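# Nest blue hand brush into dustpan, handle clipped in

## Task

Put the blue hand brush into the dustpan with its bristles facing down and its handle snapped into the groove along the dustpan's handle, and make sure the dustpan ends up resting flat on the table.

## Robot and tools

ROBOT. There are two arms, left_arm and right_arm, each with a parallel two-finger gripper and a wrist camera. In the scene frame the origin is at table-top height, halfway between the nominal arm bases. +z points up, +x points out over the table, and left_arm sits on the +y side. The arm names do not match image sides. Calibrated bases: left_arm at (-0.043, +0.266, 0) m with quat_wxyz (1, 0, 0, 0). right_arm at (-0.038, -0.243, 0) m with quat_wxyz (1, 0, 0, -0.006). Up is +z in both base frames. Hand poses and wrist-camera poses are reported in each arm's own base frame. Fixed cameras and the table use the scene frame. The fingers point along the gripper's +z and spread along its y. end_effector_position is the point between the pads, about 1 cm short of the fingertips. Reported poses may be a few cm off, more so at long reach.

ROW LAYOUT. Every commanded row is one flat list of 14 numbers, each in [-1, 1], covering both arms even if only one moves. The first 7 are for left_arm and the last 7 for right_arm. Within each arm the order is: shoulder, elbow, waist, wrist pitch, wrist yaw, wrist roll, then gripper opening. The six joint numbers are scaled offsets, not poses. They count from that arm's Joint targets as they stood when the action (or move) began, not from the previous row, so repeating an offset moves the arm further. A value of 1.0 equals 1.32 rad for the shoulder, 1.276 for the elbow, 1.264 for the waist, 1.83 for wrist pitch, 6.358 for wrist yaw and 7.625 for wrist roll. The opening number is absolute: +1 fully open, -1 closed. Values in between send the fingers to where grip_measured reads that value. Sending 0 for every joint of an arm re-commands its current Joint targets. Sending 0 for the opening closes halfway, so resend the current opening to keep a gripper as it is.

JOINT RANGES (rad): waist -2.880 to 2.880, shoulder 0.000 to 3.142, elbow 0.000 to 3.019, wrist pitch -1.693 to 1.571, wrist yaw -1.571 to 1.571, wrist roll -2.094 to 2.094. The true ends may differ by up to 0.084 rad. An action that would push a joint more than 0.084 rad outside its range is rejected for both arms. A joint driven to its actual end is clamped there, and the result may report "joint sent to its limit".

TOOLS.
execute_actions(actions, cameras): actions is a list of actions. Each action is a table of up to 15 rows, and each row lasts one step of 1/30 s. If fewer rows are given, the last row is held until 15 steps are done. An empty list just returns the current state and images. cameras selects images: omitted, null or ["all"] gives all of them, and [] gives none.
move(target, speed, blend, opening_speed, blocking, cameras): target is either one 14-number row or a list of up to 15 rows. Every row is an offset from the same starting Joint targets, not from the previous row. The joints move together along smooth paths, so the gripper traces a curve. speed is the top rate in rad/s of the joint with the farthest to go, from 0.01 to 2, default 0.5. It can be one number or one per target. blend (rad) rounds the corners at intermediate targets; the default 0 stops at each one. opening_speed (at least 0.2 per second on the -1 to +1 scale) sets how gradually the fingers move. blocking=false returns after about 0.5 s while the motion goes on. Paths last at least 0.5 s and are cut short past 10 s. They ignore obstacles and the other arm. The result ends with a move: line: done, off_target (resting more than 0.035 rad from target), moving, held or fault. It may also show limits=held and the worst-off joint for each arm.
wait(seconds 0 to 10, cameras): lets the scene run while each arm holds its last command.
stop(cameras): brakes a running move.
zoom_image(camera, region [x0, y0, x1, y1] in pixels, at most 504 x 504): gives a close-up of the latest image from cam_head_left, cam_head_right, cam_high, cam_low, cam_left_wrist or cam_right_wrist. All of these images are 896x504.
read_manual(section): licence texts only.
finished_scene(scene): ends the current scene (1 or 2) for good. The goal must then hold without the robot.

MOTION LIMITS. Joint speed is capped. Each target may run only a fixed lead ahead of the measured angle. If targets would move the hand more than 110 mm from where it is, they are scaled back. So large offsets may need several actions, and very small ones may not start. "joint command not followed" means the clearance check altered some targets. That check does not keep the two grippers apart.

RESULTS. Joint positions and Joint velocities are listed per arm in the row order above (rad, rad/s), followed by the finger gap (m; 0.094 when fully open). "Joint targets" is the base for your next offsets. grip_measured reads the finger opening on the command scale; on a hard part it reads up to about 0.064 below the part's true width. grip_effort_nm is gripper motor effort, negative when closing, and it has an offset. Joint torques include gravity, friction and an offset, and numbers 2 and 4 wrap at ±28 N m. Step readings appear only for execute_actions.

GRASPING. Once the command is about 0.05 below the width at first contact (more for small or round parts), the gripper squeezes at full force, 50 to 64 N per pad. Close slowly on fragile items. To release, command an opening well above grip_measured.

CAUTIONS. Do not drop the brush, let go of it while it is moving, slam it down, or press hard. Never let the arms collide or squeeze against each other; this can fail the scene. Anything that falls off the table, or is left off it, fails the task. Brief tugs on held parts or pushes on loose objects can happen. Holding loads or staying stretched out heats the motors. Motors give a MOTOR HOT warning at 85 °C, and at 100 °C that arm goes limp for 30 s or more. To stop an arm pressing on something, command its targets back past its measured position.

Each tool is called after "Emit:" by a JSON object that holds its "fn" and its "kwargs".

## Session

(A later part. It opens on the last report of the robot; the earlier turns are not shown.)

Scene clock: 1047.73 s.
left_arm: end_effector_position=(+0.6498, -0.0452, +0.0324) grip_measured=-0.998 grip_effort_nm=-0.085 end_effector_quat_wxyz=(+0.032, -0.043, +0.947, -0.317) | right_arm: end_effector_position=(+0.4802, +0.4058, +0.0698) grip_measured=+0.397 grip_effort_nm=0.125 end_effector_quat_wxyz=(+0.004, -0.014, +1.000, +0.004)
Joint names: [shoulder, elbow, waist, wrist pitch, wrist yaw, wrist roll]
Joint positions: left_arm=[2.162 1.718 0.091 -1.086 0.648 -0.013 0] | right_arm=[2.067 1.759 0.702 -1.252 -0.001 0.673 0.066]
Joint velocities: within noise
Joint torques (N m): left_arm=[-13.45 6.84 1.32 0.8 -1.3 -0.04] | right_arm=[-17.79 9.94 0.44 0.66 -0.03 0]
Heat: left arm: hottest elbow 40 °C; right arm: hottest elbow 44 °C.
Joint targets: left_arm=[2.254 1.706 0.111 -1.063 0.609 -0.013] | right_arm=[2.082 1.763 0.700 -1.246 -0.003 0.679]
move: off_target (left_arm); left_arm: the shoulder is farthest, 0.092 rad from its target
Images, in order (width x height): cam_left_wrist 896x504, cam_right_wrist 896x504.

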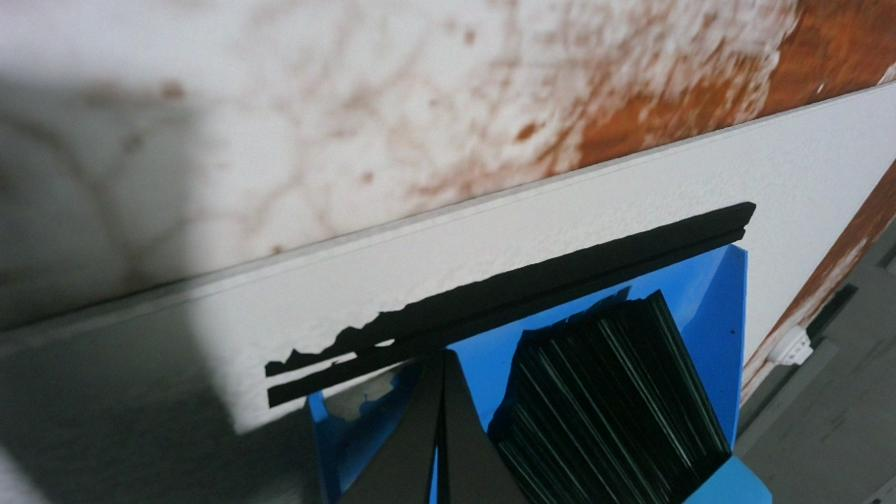

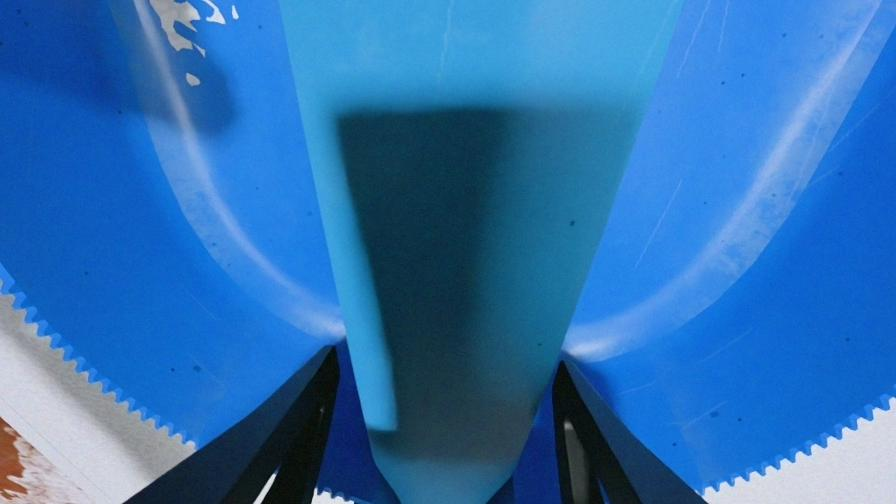

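Emit:
{"fn": "move", "kwargs": {"target": [-0.0917,0.0094,0,-0.0508,0,0,-1.0,-0.037,0.1207,0,-0.1148,0,0,0.4], "speed": 0.12, "cameras": ["cam_left_wrist"]}}

Scene clock: 1056.23 s.
left_arm: end_effector_position=(+0.6399, -0.0412, +0.0397) grip_measured=-0.998 grip_effort_nm=-0.090 end_effector_quat_wxyz=(+0.015, -0.049, +0.952, -0.303) | right_arm: end_effector_position=(+0.4725, +0.3993, +0.1272) grip_measured=+0.398 grip_effort_nm=0.125 end_effector_quat_wxyz=(-0.018, -0.014, +1.000, -0.014)
Joint names: [shoulder, elbow, waist, wrist pitch, wrist yaw, wrist roll]
Joint positions: left_arm=[2.144 1.718 0.092 -1.139 0.616 -0.013 0] | right_arm=[2.039 1.869 0.702 -1.446 -0.001 0.673 0.066]
Joint velocities: within noise
Joint torques (N m): left_arm=[-21.3 7.73 1.2 -0.81 0.06 -0.04] | right_arm=[-18.55 13.82 0.44 -0.25 -0.02 0.01]
Heat: left arm: hottest elbow 40 °C; right arm: hottest elbow 44 °C.
Joint targets: left_arm=[2.133 1.718 0.111 -1.156 0.609 -0.013] | right_arm=[2.033 1.917 0.700 -1.456 -0.003 0.679]
move: off_target (right_arm); right_arm: the elbow is farthest, 0.048 rad from its target
Images, in order (width x height): cam_left_wrist 896x504.

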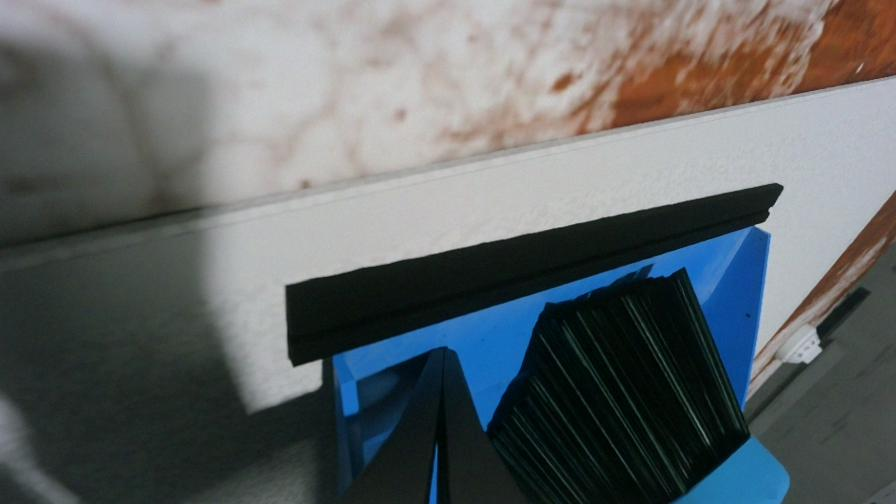

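Emit:
{"fn": "move", "kwargs": {"target": [-0.03,0.03,0.01,-0.02,0,0,-1.0,0,0,0,0,0,0,0.4], "speed": 0.2, "cameras": []}}

Emit:
{"fn": "move", "kwargs": {"target": [-0.592,-0.293,0.14,-0.023,-0.047,0.0,-1.0,0,0,0,0,0,0,-1.0], "speed": 0.7, "cameras": ["cam_left_wrist","cam_right_wrist"]}}

Scene clock: 1064.33 s.
left_arm: end_effector_position=(+0.6343, -0.0297, +0.0580) grip_measured=-0.998 grip_effort_nm=-0.090 end_effector_quat_wxyz=(+0.013, -0.059, +0.952, -0.301) | right_arm: end_effector_position=(+0.4724, +0.3992, +0.1272) grip_measured=+0.398 grip_effort_nm=0.120 end_effector_quat_wxyz=(-0.018, -0.014, +1.000, -0.014)
Joint names: [shoulder, elbow, waist, wrist pitch, wrist yaw, wrist roll]
Joint positions: left_arm=[2.113 1.718 0.11 -1.18 0.612 -0.013 0] | right_arm=[2.039 1.869 0.702 -1.446 -0.001 0.673 0.066]
Joint velocities: within noise
Joint torques (N m): left_arm=[-21.71 10.82 0.62 -0.61 0.27 -0.05] | right_arm=[-18.96 13.9 0.44 -0.1 -0.02 0.01]
Heat: left arm: hottest elbow 40 °C; right arm: hottest elbow 45 °C.
Joint targets: left_arm=[2.094 1.756 0.124 -1.193 0.609 -0.013] | right_arm=[2.033 1.917 0.700 -1.456 -0.003 0.679]
move: off_target (left_arm, right_arm); left_arm: the elbow is farthest, 0.038 rad from its target; right_arm: the elbow is farthest, 0.048 rad from its target
No camera images: "cameras" was empty.

Scene clock: 1066.27 s.
left_arm: end_effector_position=(+0.4612, +0.0812, +0.3251) grip_measured=-0.998 grip_effort_nm=-0.090 end_effector_quat_wxyz=(+0.226, -0.113, +0.960, -0.123) | right_arm: end_effector_position=(+0.4724, +0.3992, +0.1272) grip_measured=-0.986 grip_effort_nm=-0.730 end_effector_quat_wxyz=(-0.018, -0.014, +1.000, -0.014)
Joint names: [shoulder, elbow, waist, wrist pitch, wrist yaw, wrist roll]
Joint positions: left_arm=[1.303 1.377 0.288 -1.223 0.313 -0.013 0] | right_arm=[2.039 1.869 0.702 -1.446 -0.001 0.673 0.001]
Joint velocities: within noise
Joint torques (N m): left_arm=[-9.7 9.8 0.5 0.08 0.05 -0.08] | right_arm=[-19.02 13.91 0.44 -0.12 -0.02 0.01]
Heat: left arm: hottest elbow 40 °C; right arm: hottest elbow 45 °C.
Joint targets: left_arm=[1.312 1.382 0.301 -1.235 0.311 -0.013] | right_arm=[2.033 1.917 0.700 -1.456 -0.003 0.679]
move: off_target (right_arm); right_arm: the elbow is farthest, 0.048 rad from its target
Images, in order (width x height): cam_left_wrist 896x504, cam_right_wrist 896x504.

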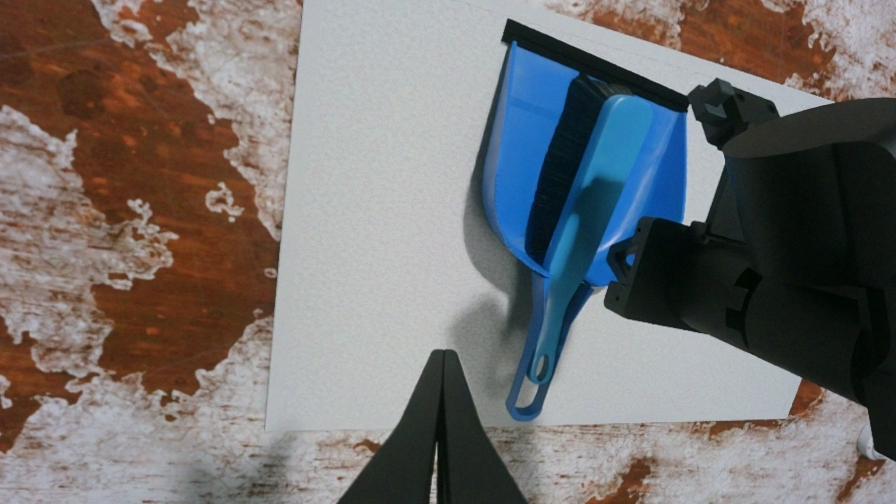

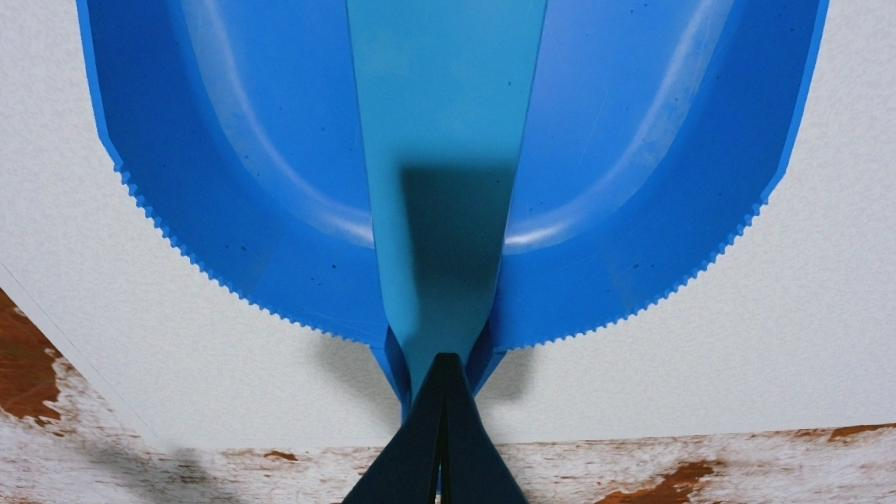

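Emit:
{"fn": "move", "kwargs": {"target": [0,0,0,0,0,0,-1.0,0.24,0.305,-0.1697,-0.0388,0,-0.0287,-1.0], "speed": 0.3, "cameras": ["cam_right_wrist"]}}

Emit:
{"fn": "move", "kwargs": {"target": [0.058,-0.2445,-0.461,-0.0093,-0.0489,-0.0379,-1.0,0,0,0,0,0,0,-1.0], "speed": 0.5, "cameras": ["cam_left_wrist","cam_right_wrist"]}}

Scene clock: 1077.97 s.
left_arm: end_effector_position=(+0.4612, +0.0812, +0.3251) grip_measured=-0.998 grip_effort_nm=-0.090 end_effector_quat_wxyz=(+0.226, -0.113, +0.960, -0.123) | right_arm: end_effector_position=(+0.6274, +0.3274, +0.0844) grip_measured=-0.986 grip_effort_nm=-0.725 end_effector_quat_wxyz=(-0.009, -0.006, +1.000, -0.004)
Joint names: [shoulder, elbow, waist, wrist pitch, wrist yaw, wrist roll]
Joint positions: left_arm=[1.303 1.377 0.288 -1.223 0.313 -0.013 0] | right_arm=[2.33 2.256 0.481 -1.517 -0.002 0.47 0.001]
Joint velocities: within noise
Joint torques (N m): left_arm=[-9.41 9.77 0.38 0.09 0.05 -0.07] | right_arm=[-20.13 14.24 0.62 -0.05 -0.01 -0.14]
Heat: left arm: hottest elbow 42 °C; right arm: hottest elbow 46 °C.
Joint targets: left_arm=[1.312 1.382 0.301 -1.235 0.311 -0.013] | right_arm=[2.350 2.306 0.485 -1.527 -0.003 0.461]
move: off_target (right_arm); right_arm: the elbow is farthest, 0.050 rad from its target
Images, in order (width x height): cam_right_wrist 896x504.

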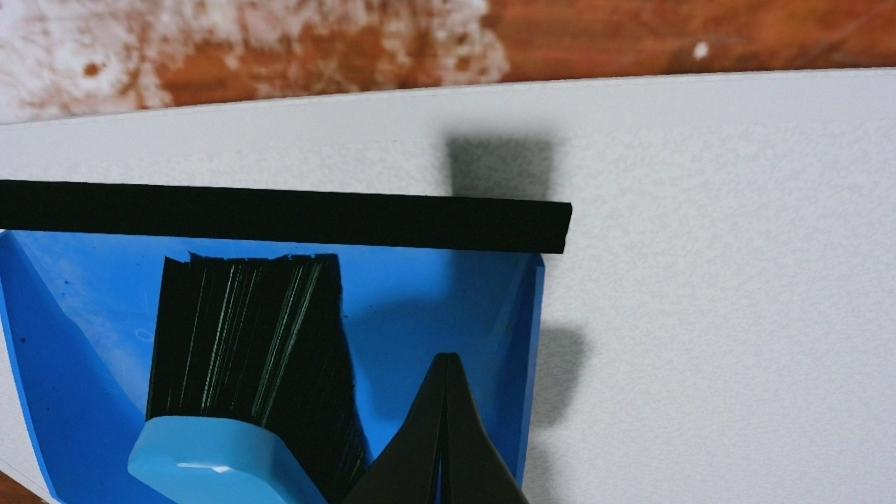

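Scene clock: 1079.93 s.
left_arm: end_effector_position=(+0.3691, -0.1047, +0.1511) grip_measured=-0.998 grip_effort_nm=-0.085 end_effector_quat_wxyz=(+0.007, -0.006, +1.000, -0.003) | right_arm: end_effector_position=(+0.6274, +0.3274, +0.0844) grip_measured=-0.986 grip_effort_nm=-0.725 end_effector_quat_wxyz=(-0.009, -0.006, +1.000, -0.004)
Joint names: [shoulder, elbow, waist, wrist pitch, wrist yaw, wrist roll]
Joint positions: left_arm=[1.38 1.065 -0.274 -1.24 0.002 -0.286 0] | right_arm=[2.33 2.256 0.481 -1.517 -0.002 0.469 0.001]
Joint velocities: within noise
Joint torques (N m): left_arm=[-9.35 8.64 -1.38 -0.57 -0.19 -0.28] | right_arm=[-20.07 14.24 1.03 -0.05 -0.01 -0.14]
Heat: left arm: hottest elbow 42 °C; right arm: hottest elbow 46 °C.
Joint targets: left_arm=[1.389 1.071 -0.282 -1.252 0.000 -0.302] | right_arm=[2.350 2.306 0.485 -1.527 -0.003 0.461]
move: off_target (right_arm); right_arm: the elbow is farthest, 0.050 rad from its target
Images, in order (width x height): cam_left_wrist 896x504, cam_right_wrist 896x504.

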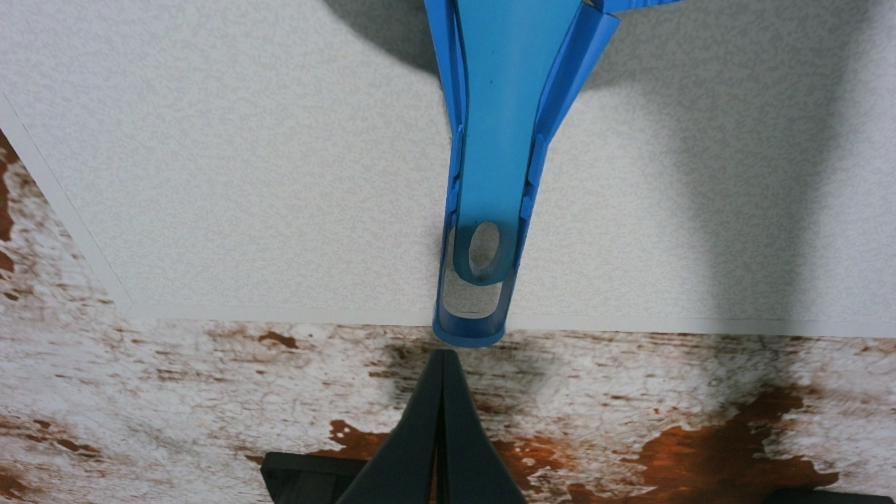

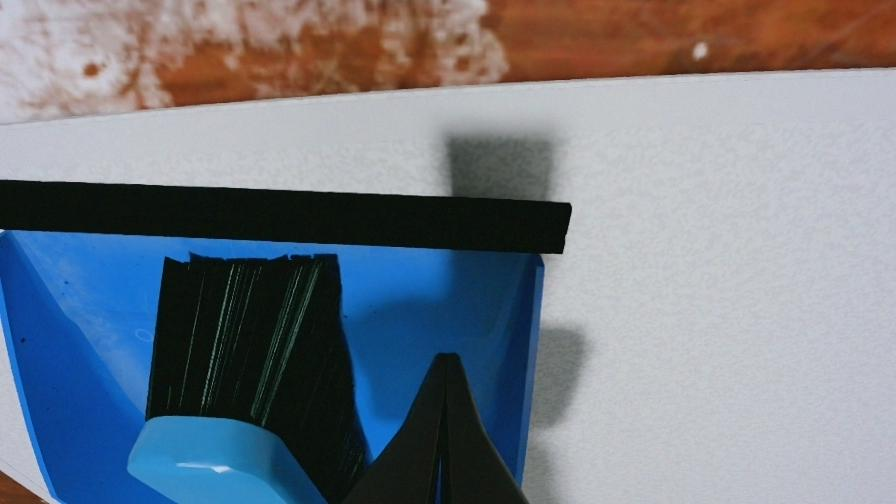

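Emit:
{"fn": "zoom_image", "kwargs": {"camera": "cam_left_wrist", "region": [420, 110, 570, 260]}}

Scaled by 3.360 from the camera's 896x504 image, which has a finer 1280x720 frame.

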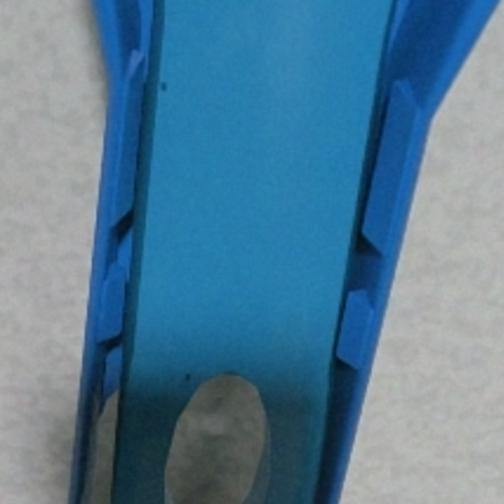

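Emit:
{"fn": "move", "kwargs": {"target": [0,0,0,0,0,0,-1.0,0.055,-0.116,0,0.1077,0,0,-1.0], "speed": 0.06, "cameras": ["cam_right_wrist"]}}

Emit:
{"fn": "move", "kwargs": {"target": [0,0,0,0,0,0,-1.0,0.06,-0.03,0,0.0,0,0,-1.0], "speed": 0.06, "cameras": ["cam_right_wrist","cam_left_wrist"]}}

Scene clock: 1101.03 s.
left_arm: end_effector_position=(+0.3691, -0.1047, +0.1511) grip_measured=-0.998 grip_effort_nm=-0.095 end_effector_quat_wxyz=(+0.007, -0.006, +1.000, -0.003) | right_arm: end_effector_position=(+0.6380, +0.3330, +0.0290) grip_measured=-0.986 grip_effort_nm=-0.716 end_effector_quat_wxyz=(+0.007, -0.006, +1.000, +0.004)
Joint names: [shoulder, elbow, waist, wrist pitch, wrist yaw, wrist roll]
Joint positions: left_arm=[1.38 1.065 -0.274 -1.24 0.002 -0.287 0] | right_arm=[2.37 2.182 0.481 -1.368 -0.002 0.469 0.001]
Joint velocities: within noise
Joint torques (N m): left_arm=[-9.41 8.61 -1.44 -0.55 -0.19 -0.28] | right_arm=[-17.61 8.16 1.03 1.77 -0.01 -0.14]
Heat: left arm: hottest elbow 40 °C; right arm: hottest elbow 49 °C.
Joint targets: left_arm=[1.389 1.071 -0.282 -1.252 0.000 -0.302] | right_arm=[2.422 2.158 0.485 -1.330 -0.003 0.460]
move: off_target (right_arm); right_arm: the shoulder is farthest, 0.053 rad from its target
Images, in order (width x height): cam_right_wrist 896x504.

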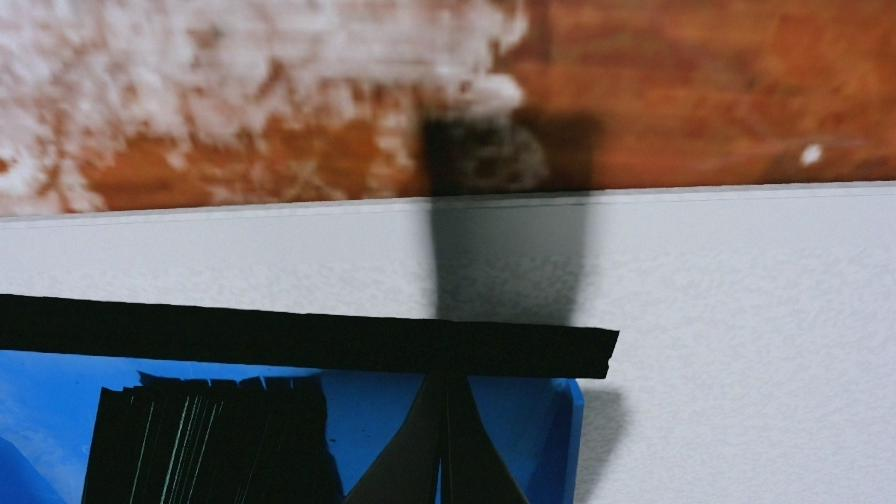

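Scene clock: 1102.57 s.
left_arm: end_effector_position=(+0.3691, -0.1047, +0.1511) grip_measured=-0.998 grip_effort_nm=-0.090 end_effector_quat_wxyz=(+0.007, -0.006, +1.000, -0.003) | right_arm: end_effector_position=(+0.6369, +0.3324, +0.0248) grip_measured=-0.986 grip_effort_nm=-0.730 end_effector_quat_wxyz=(+0.005, -0.006, +1.000, +0.004)
Joint names: [shoulder, elbow, waist, wrist pitch, wrist yaw, wrist roll]
Joint positions: left_arm=[1.38 1.065 -0.274 -1.24 0.002 -0.287 0] | right_arm=[2.37 2.173 0.481 -1.36 -0.002 0.469 0.001]
Joint velocities: within noise
Joint torques (N m): left_arm=[-9.41 8.61 -1.49 -0.58 -0.18 -0.28] | right_arm=[-12.86 5.79 1.03 1.63 -0.01 -0.13]
Heat: left arm: hottest elbow 40 °C; right arm: hottest elbow 48 °C.
Joint targets: left_arm=[1.389 1.071 -0.282 -1.252 0.000 -0.302] | right_arm=[2.498 2.122 0.485 -1.330 -0.003 0.461]
move: off_target (right_arm); right_arm: the shoulder is farthest, 0.131 rad from its target
Images, in order (width x height): cam_left_wrist 896x504, cam_right_wrist 896x504.

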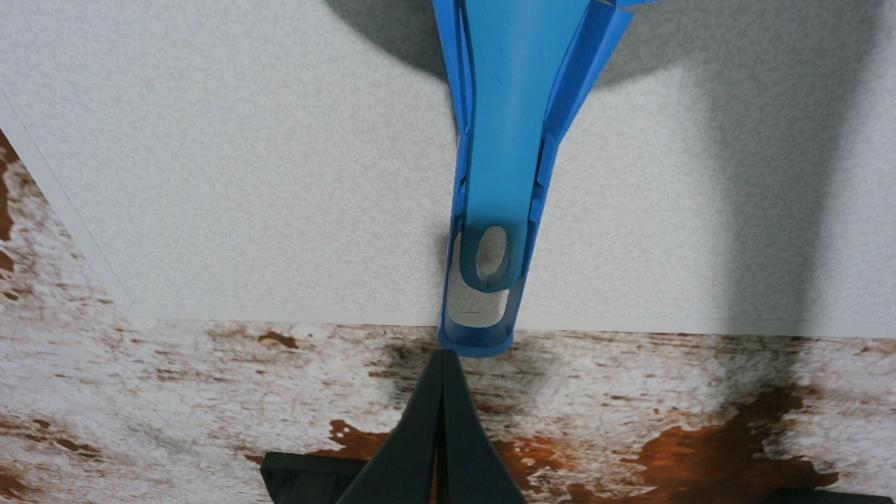

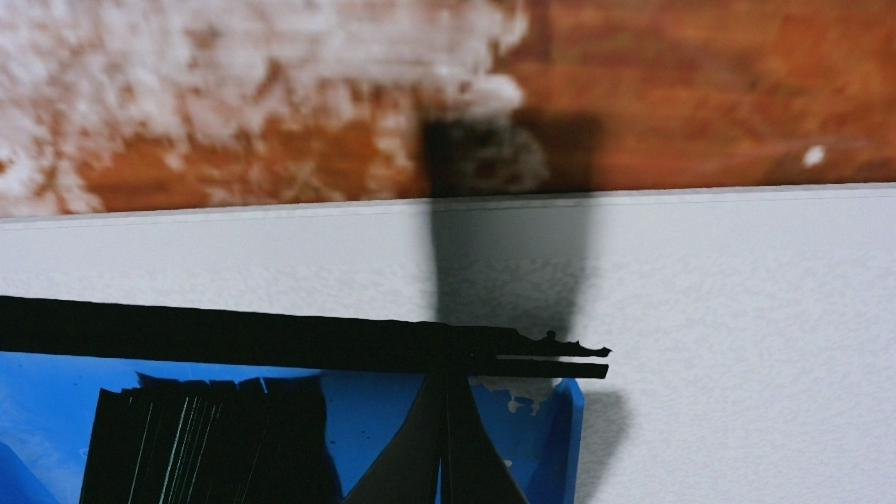

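Emit:
{"fn": "execute_actions", "kwargs": {"actions": [], "cameras": ["cam_left_wrist"]}}

Scene clock: 1122.43 s.
left_arm: end_effector_position=(+0.3691, -0.1047, +0.1511) grip_measured=-0.998 grip_effort_nm=-0.085 end_effector_quat_wxyz=(+0.007, -0.006, +1.000, -0.003) | right_arm: end_effector_position=(+0.6369, +0.3324, +0.0248) grip_measured=-0.986 grip_effort_nm=-0.730 end_effector_quat_wxyz=(+0.005, -0.006, +1.000, +0.004)
Joint names: [shoulder, elbow, waist, wrist pitch, wrist yaw, wrist roll]
Joint positions: left_arm=[1.38 1.065 -0.274 -1.24 0.002 -0.287 0] | right_arm=[2.37 2.173 0.481 -1.36 -0.002 0.469 0.001]
Joint velocities: within noise
Joint torques (N m): left_arm=[-9.35 8.62 -1.38 -0.55 -0.2 -0.27] | right_arm=[-12.86 5.78 1.03 1.65 -0.01 -0.13]
Heat: left arm: hottest elbow 40 °C; right arm: hottest elbow 45 °C.
Joint targets: left_arm=[1.389 1.071 -0.282 -1.252 0.000 -0.302] | right_arm=[2.498 2.122 0.485 -1.330 -0.003 0.461]
Tool commands: left_gripper/opening=-1.0 right_gripper/opening=-1.0
Images, in order (width x height): cam_left_wrist 896x504.

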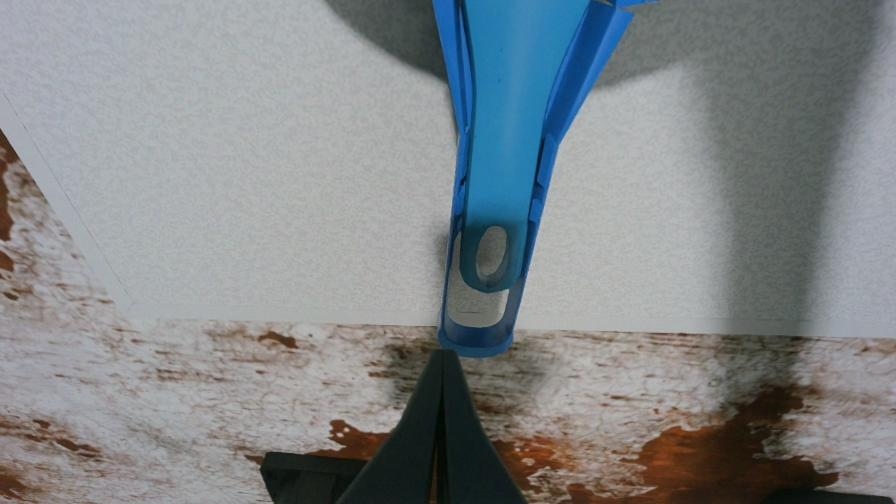

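Emit:
{"fn": "zoom_image", "kwargs": {"camera": "cam_left_wrist", "region": [400, 90, 600, 290]}}

Emit:
{"fn": "execute_actions", "kwargs": {"actions": [], "cameras": ["cam_low", "cam_head_left"]}}

Scaled by 2.520 from the camera's 896x504 image, which has a finer 1280x720 frame.

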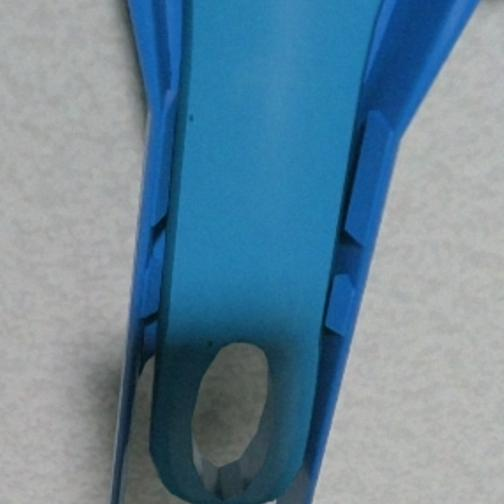

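Scene clock: 1129.73 s.
left_arm: end_effector_position=(+0.3691, -0.1047, +0.1511) grip_measured=-0.998 grip_effort_nm=-0.090 end_effector_quat_wxyz=(+0.007, -0.006, +1.000, -0.003) | right_arm: end_effector_position=(+0.6369, +0.3324, +0.0248) grip_measured=-0.986 grip_effort_nm=-0.730 end_effector_quat_wxyz=(+0.005, -0.006, +1.000, +0.004)
Joint names: [shoulder, elbow, waist, wrist pitch, wrist yaw, wrist roll]
Joint positions: left_arm=[1.38 1.065 -0.274 -1.24 0.002 -0.287 0] | right_arm=[2.37 2.173 0.481 -1.36 -0.002 0.469 0.001]
Joint velocities: within noise
Joint torques (N m): left_arm=[-9.47 8.64 -1.44 -0.58 -0.19 -0.29] | right_arm=[-12.86 5.79 1.03 1.65 -0.01 -0.13]
Heat: left arm: hottest elbow 40 °C; right arm: hottest elbow 44 °C.
Joint targets: left_arm=[1.389 1.071 -0.282 -1.252 0.000 -0.302] | right_arm=[2.498 2.122 0.485 -1.330 -0.003 0.461]
Tool commands: left_gripper/opening=-1.0 right_gripper/opening=-1.0
Images, in order (width x height): cam_head_left 896x504, cam_low 896x504.

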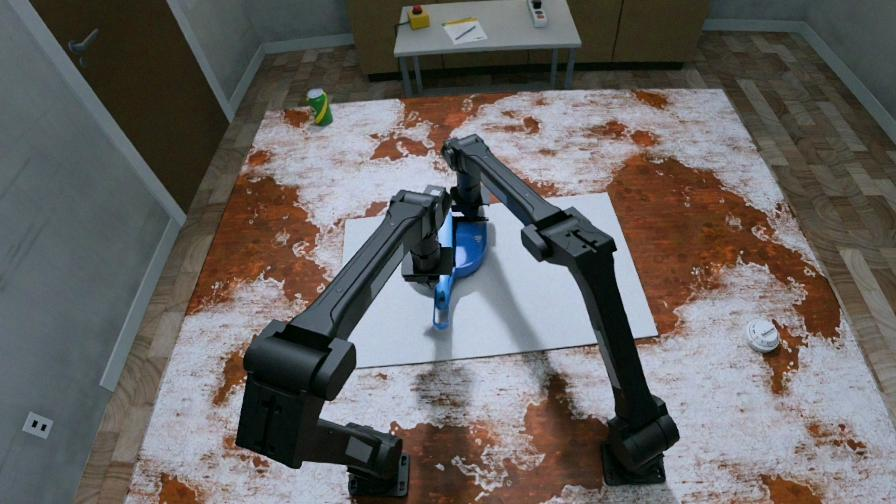

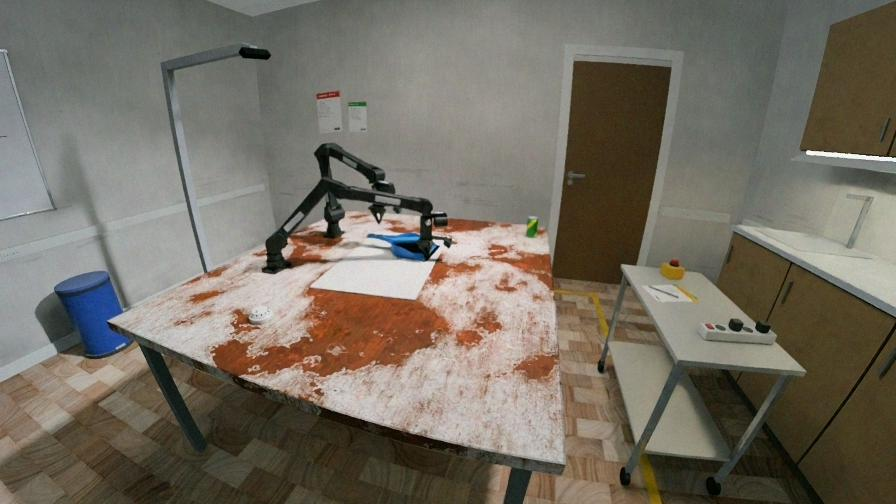

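Emit:
{"fn": "move", "kwargs": {"target": [0.0907,-0.0228,-0.0253,0.0809,0,-0.0024,-1,0,0,0,0,0,0,-1], "speed": 0.15, "cameras": ["cam_left_wrist"]}}

Emit:
{"fn": "zoom_image", "kwargs": {"camera": "cam_left_wrist", "region": [350, 190, 600, 440]}}

Scene clock: 1148.17 s.
left_arm: end_effector_position=(+0.3845, -0.1189, +0.0981) grip_measured=-0.998 grip_effort_nm=-0.090 end_effector_quat_wxyz=(-0.003, -0.003, +1.000, +0.000) | right_arm: end_effector_position=(+0.6369, +0.3324, +0.0248) grip_measured=-0.986 grip_effort_nm=-0.720 end_effector_quat_wxyz=(+0.005, -0.006, +1.000, +0.004)
Joint names: [shoulder, elbow, waist, wrist pitch, wrist yaw, wrist roll]
Joint positions: left_arm=[1.497 1.038 -0.298 -1.118 0.002 -0.305 0] | right_arm=[2.37 2.173 0.481 -1.36 -0.002 0.469 0.001]
Joint velocities: within noise
Joint torques (N m): left_arm=[-10.23 7.86 -2.08 0.36 -0.19 -0.28] | right_arm=[-12.86 5.78 1.03 1.65 -0.01 -0.13]
Heat: left arm: hottest elbow 40 °C; right arm: hottest elbow 42 °C.
Joint targets: left_arm=[1.509 1.041 -0.314 -1.104 0.000 -0.320] | right_arm=[2.498 2.122 0.485 -1.330 -0.003 0.461]
move: off_target (right_arm); right_arm: the shoulder is farthest, 0.128 rad from its target
Images, in order (width x height): cam_left_wrist 896x504.

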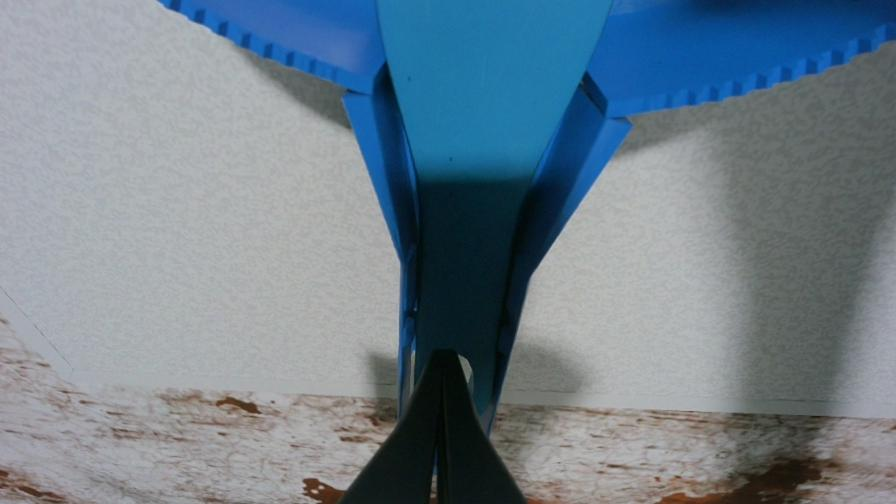

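Scaled by 2.016 from the camera's 896x504 image, which has a finer 1280x720 frame.

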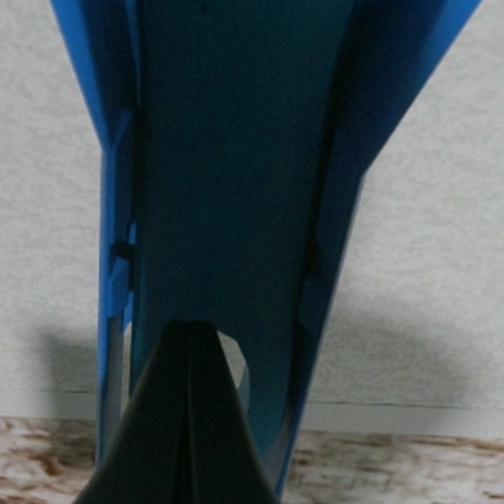

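Emit:
{"fn": "move", "kwargs": {"target": [0.0148,-0.017,-0.0127,0.023,0,-0.0021,-1,0,0,0,0,0,0,-1], "speed": 0.05, "cameras": ["cam_left_wrist"]}}

Emit:
{"fn": "zoom_image", "kwargs": {"camera": "cam_left_wrist", "region": [350, 190, 600, 440]}}

Scene clock: 1161.17 s.
left_arm: end_effector_position=(+0.3857, -0.1249, +0.0897) grip_measured=-0.998 grip_effort_nm=-0.090 end_effector_quat_wxyz=(+0.004, -0.004, +1.000, -0.002) | right_arm: end_effector_position=(+0.6369, +0.3324, +0.0248) grip_measured=-0.986 grip_effort_nm=-0.725 end_effector_quat_wxyz=(+0.005, -0.006, +1.000, +0.004)
Joint names: [shoulder, elbow, waist, wrist pitch, wrist yaw, wrist roll]
Joint positions: left_arm=[1.505 1.023 -0.312 -1.079 0.001 -0.32 0] | right_arm=[2.37 2.173 0.481 -1.36 -0.002 0.469 0.001]
Joint velocities: within noise
Joint torques (N m): left_arm=[-9.52 7.36 -2.32 0.53 -0.14 -0.28] | right_arm=[-12.86 5.78 1.03 1.63 -0.01 -0.13]
Heat: left arm: hottest elbow 40 °C; right arm: hottest elbow 41 °C.
Joint targets: left_arm=[1.528 1.020 -0.330 -1.062 0.000 -0.337] | right_arm=[2.498 2.122 0.485 -1.330 -0.003 0.461]
move: off_target (right_arm); right_arm: the shoulder is farthest, 0.128 rad from its target
Images, in order (width x height): cam_left_wrist 896x504.

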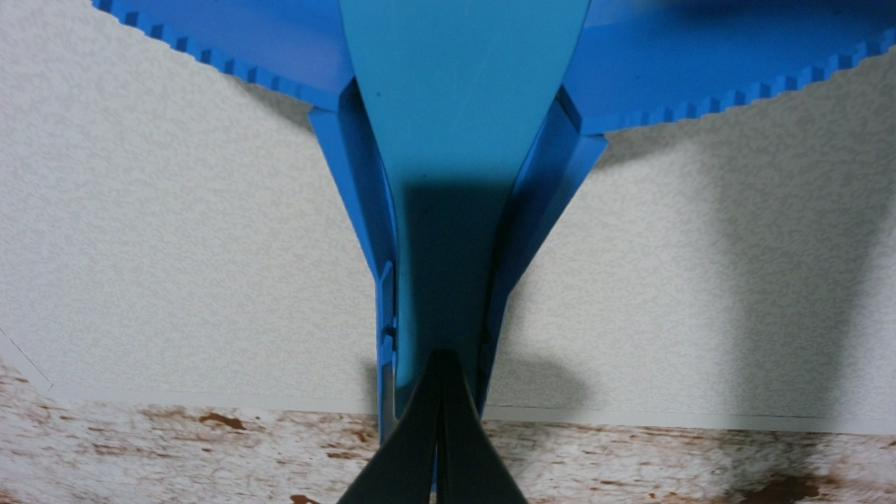

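Scaled by 2.016 from the camera's 896x504 image, which has a finer 1280x720 frame.

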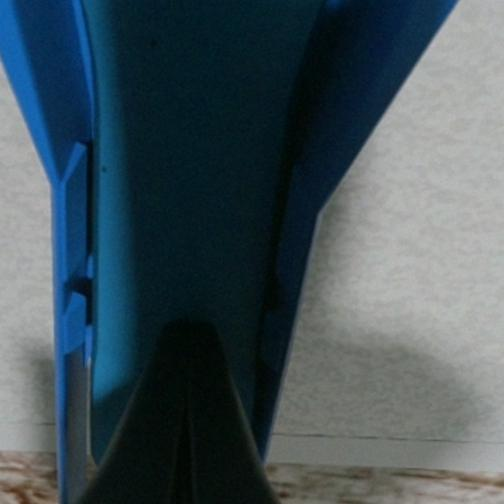

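Emit:
{"fn": "move", "kwargs": {"target": [[0.05,-0.035,0,0,0,0,-1,0,0,0,0,0,0,-1],[0.131,-0.091,0,0,0,0,-1,0,0,0,0,0,0,-1]], "speed": 0.06, "cameras": ["cam_left_wrist","cam_right_wrist"]}}

Emit:
{"fn": "zoom_image", "kwargs": {"camera": "cam_left_wrist", "region": [350, 190, 600, 440]}}

Scene clock: 1174.90 s.
left_arm: end_effector_position=(+0.3741, -0.1225, +0.0641) grip_measured=-0.998 grip_effort_nm=-0.085 end_effector_quat_wxyz=(-0.028, -0.004, +1.000, +0.009) | right_arm: end_effector_position=(+0.6370, +0.3353, +0.0346) grip_measured=-0.986 grip_effort_nm=-0.725 end_effector_quat_wxyz=(+0.011, -0.008, +1.000, +0.008)
Joint names: [shoulder, elbow, waist, wrist pitch, wrist yaw, wrist roll]
Joint positions: left_arm=[1.553 0.999 -0.315 -1.075 0.001 -0.323 0] | right_arm=[2.356 2.173 0.484 -1.36 -0.004 0.469 0.001]
Joint velocities: within noise
Joint torques (N m): left_arm=[0.03 -0.18 -1.85 0.34 -0.14 -0.26] | right_arm=[-13.39 6.19 0.97 1.58 0.09 -0.13]
Heat: left arm: hottest elbow 40 °C; right arm: hottest elbow 40 °C.
Joint targets: left_arm=[1.701 0.903 -0.330 -1.061 0.000 -0.337] | right_arm=[2.487 2.126 0.485 -1.333 -0.003 0.461]
move: off_target (left_arm, right_arm); left_arm: the shoulder is farthest, 0.148 rad from its target; right_arm: the shoulder is farthest, 0.142 rad from its target
Images, in order (width x height): cam_left_wrist 896x504, cam_right_wrist 896x504.

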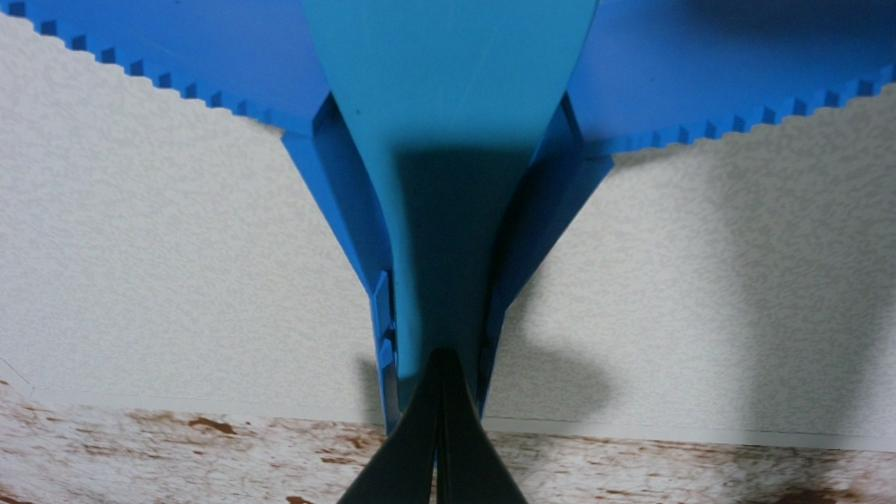

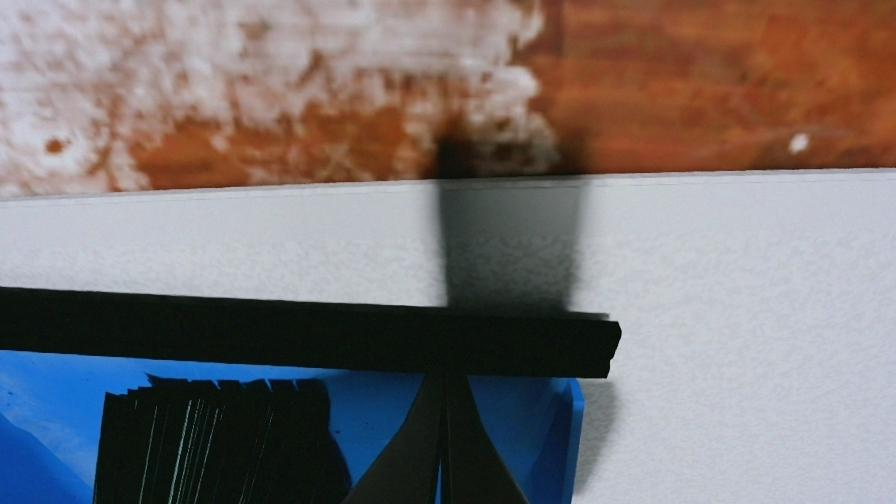

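Scaled by 2.016 from the camera's 896x504 image, which has a finer 1280x720 frame.

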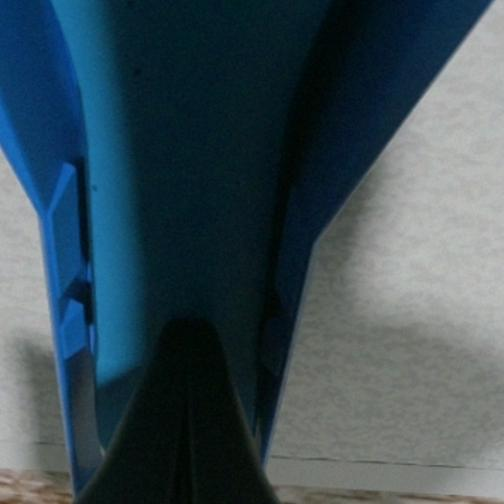

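Emit:
{"fn": "move", "kwargs": {"target": [[-0.099,0.07,0,0,0,0,-1,0,0,0,0,0,0,-1],[-0.146,0.108,0,-0.023,0,0.002,-1,0,0,0,0,0,0,-1],[-0.237,0.131,0,-0.104,0,0.003,-1,0,0,0,0,0,0,-1]], "speed": 0.15, "blend": 0.02, "cameras": ["cam_left_wrist"]}}

Emit:
{"fn": "zoom_image", "kwargs": {"camera": "cam_left_wrist", "region": [400, 90, 600, 290]}}

Scene clock: 1195.63 s.
left_arm: end_effector_position=(+0.3514, -0.1150, +0.1298) grip_measured=-0.998 grip_effort_nm=-0.090 end_effector_quat_wxyz=(-0.021, -0.004, +1.000, +0.007) | right_arm: end_effector_position=(+0.6379, +0.3358, +0.0254) grip_measured=-0.986 grip_effort_nm=-0.730 end_effector_quat_wxyz=(+0.009, -0.008, +1.000, +0.007)
Joint names: [shoulder, elbow, waist, wrist pitch, wrist yaw, wrist roll]
Joint positions: left_arm=[1.402 1.027 -0.315 -1.239 0 -0.323 0] | right_arm=[2.37 2.173 0.484 -1.35 -0.004 0.469 0.001]
Joint velocities: within noise
Joint torques (N m): left_arm=[-11.16 11.37 -2.02 -0.72 -0.09 -0.01] | right_arm=[-13.63 6.15 0.73 1.17 0.08 -0.13]
Heat: left arm: hottest elbow 38 °C; right arm: hottest elbow 39 °C.
Joint targets: left_arm=[1.388 1.071 -0.330 -1.252 0.000 -0.313] | right_arm=[2.487 2.126 0.485 -1.333 -0.003 0.461]
move: off_target (left_arm, right_arm); left_arm: the elbow is farthest, 0.043 rad from its target; right_arm: the shoulder is farthest, 0.117 rad from its target
Images, in order (width x height): cam_left_wrist 896x504.

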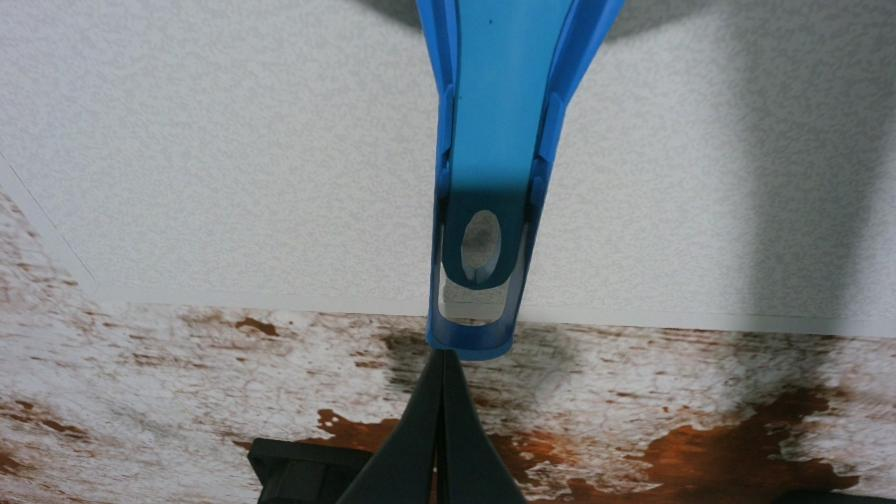

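Scaled by 2.520 from the camera's 896x504 image, which has a finer 1280x720 frame.

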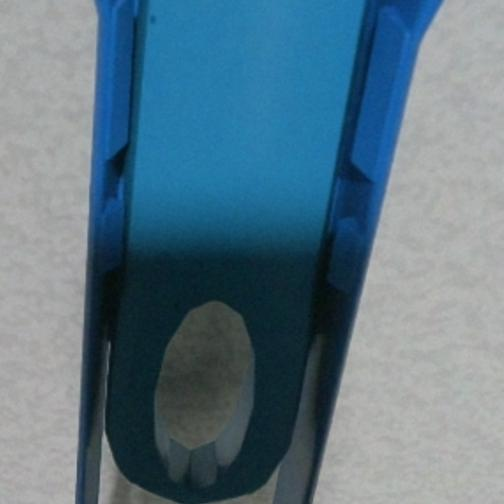

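Emit:
{"fn": "move", "kwargs": {"target": [[-0.0576,0.2437,0,0.0093,0,0,-1,-0.104,0.141,0,-0.106,0.0005,0,-1],[-0.0576,0.2437,0.4984,0.0093,0.0488,0.041,-1,-0.104,0.141,0,-0.106,0.0005,0,-1]], "speed": 0.35, "cameras": ["cam_right_wrist"]}}

Scene clock: 1211.70 s.
left_arm: end_effector_position=(+0.4521, +0.0807, +0.2968) grip_measured=-0.998 grip_effort_nm=-0.090 end_effector_quat_wxyz=(+0.190, -0.123, +0.966, -0.126) | right_arm: end_effector_position=(+0.6263, +0.3292, +0.0713) grip_measured=-0.986 grip_effort_nm=-0.725 end_effector_quat_wxyz=(-0.017, -0.008, +1.000, -0.008)
Joint names: [shoulder, elbow, waist, wrist pitch, wrist yaw, wrist roll]
Joint positions: left_arm=[1.319 1.335 0.291 -1.239 0.308 -0.017 0] | right_arm=[2.351 2.26 0.484 -1.517 -0.002 0.469 0.001]
Joint velocities: within noise
Joint torques (N m): left_arm=[-11.05 12.85 0.03 0.61 0.25 0.09] | right_arm=[-21.71 13.85 0.73 -0.09 0.11 -0.12]
Heat: left arm: hottest elbow 40 °C; right arm: hottest elbow 39 °C.
Joint targets: left_arm=[1.312 1.382 0.300 -1.235 0.310 -0.001] | right_arm=[2.349 2.306 0.485 -1.527 0.000 0.461]
move: off_target (left_arm, right_arm); left_arm: the elbow is farthest, 0.047 rad from its target; right_arm: the elbow is farthest, 0.046 rad from its target
Images, in order (width x height): cam_right_wrist 896x504.

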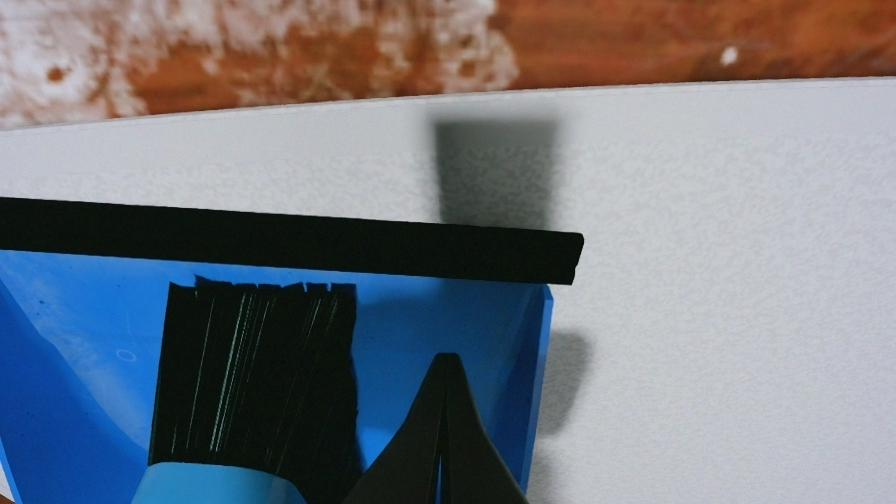

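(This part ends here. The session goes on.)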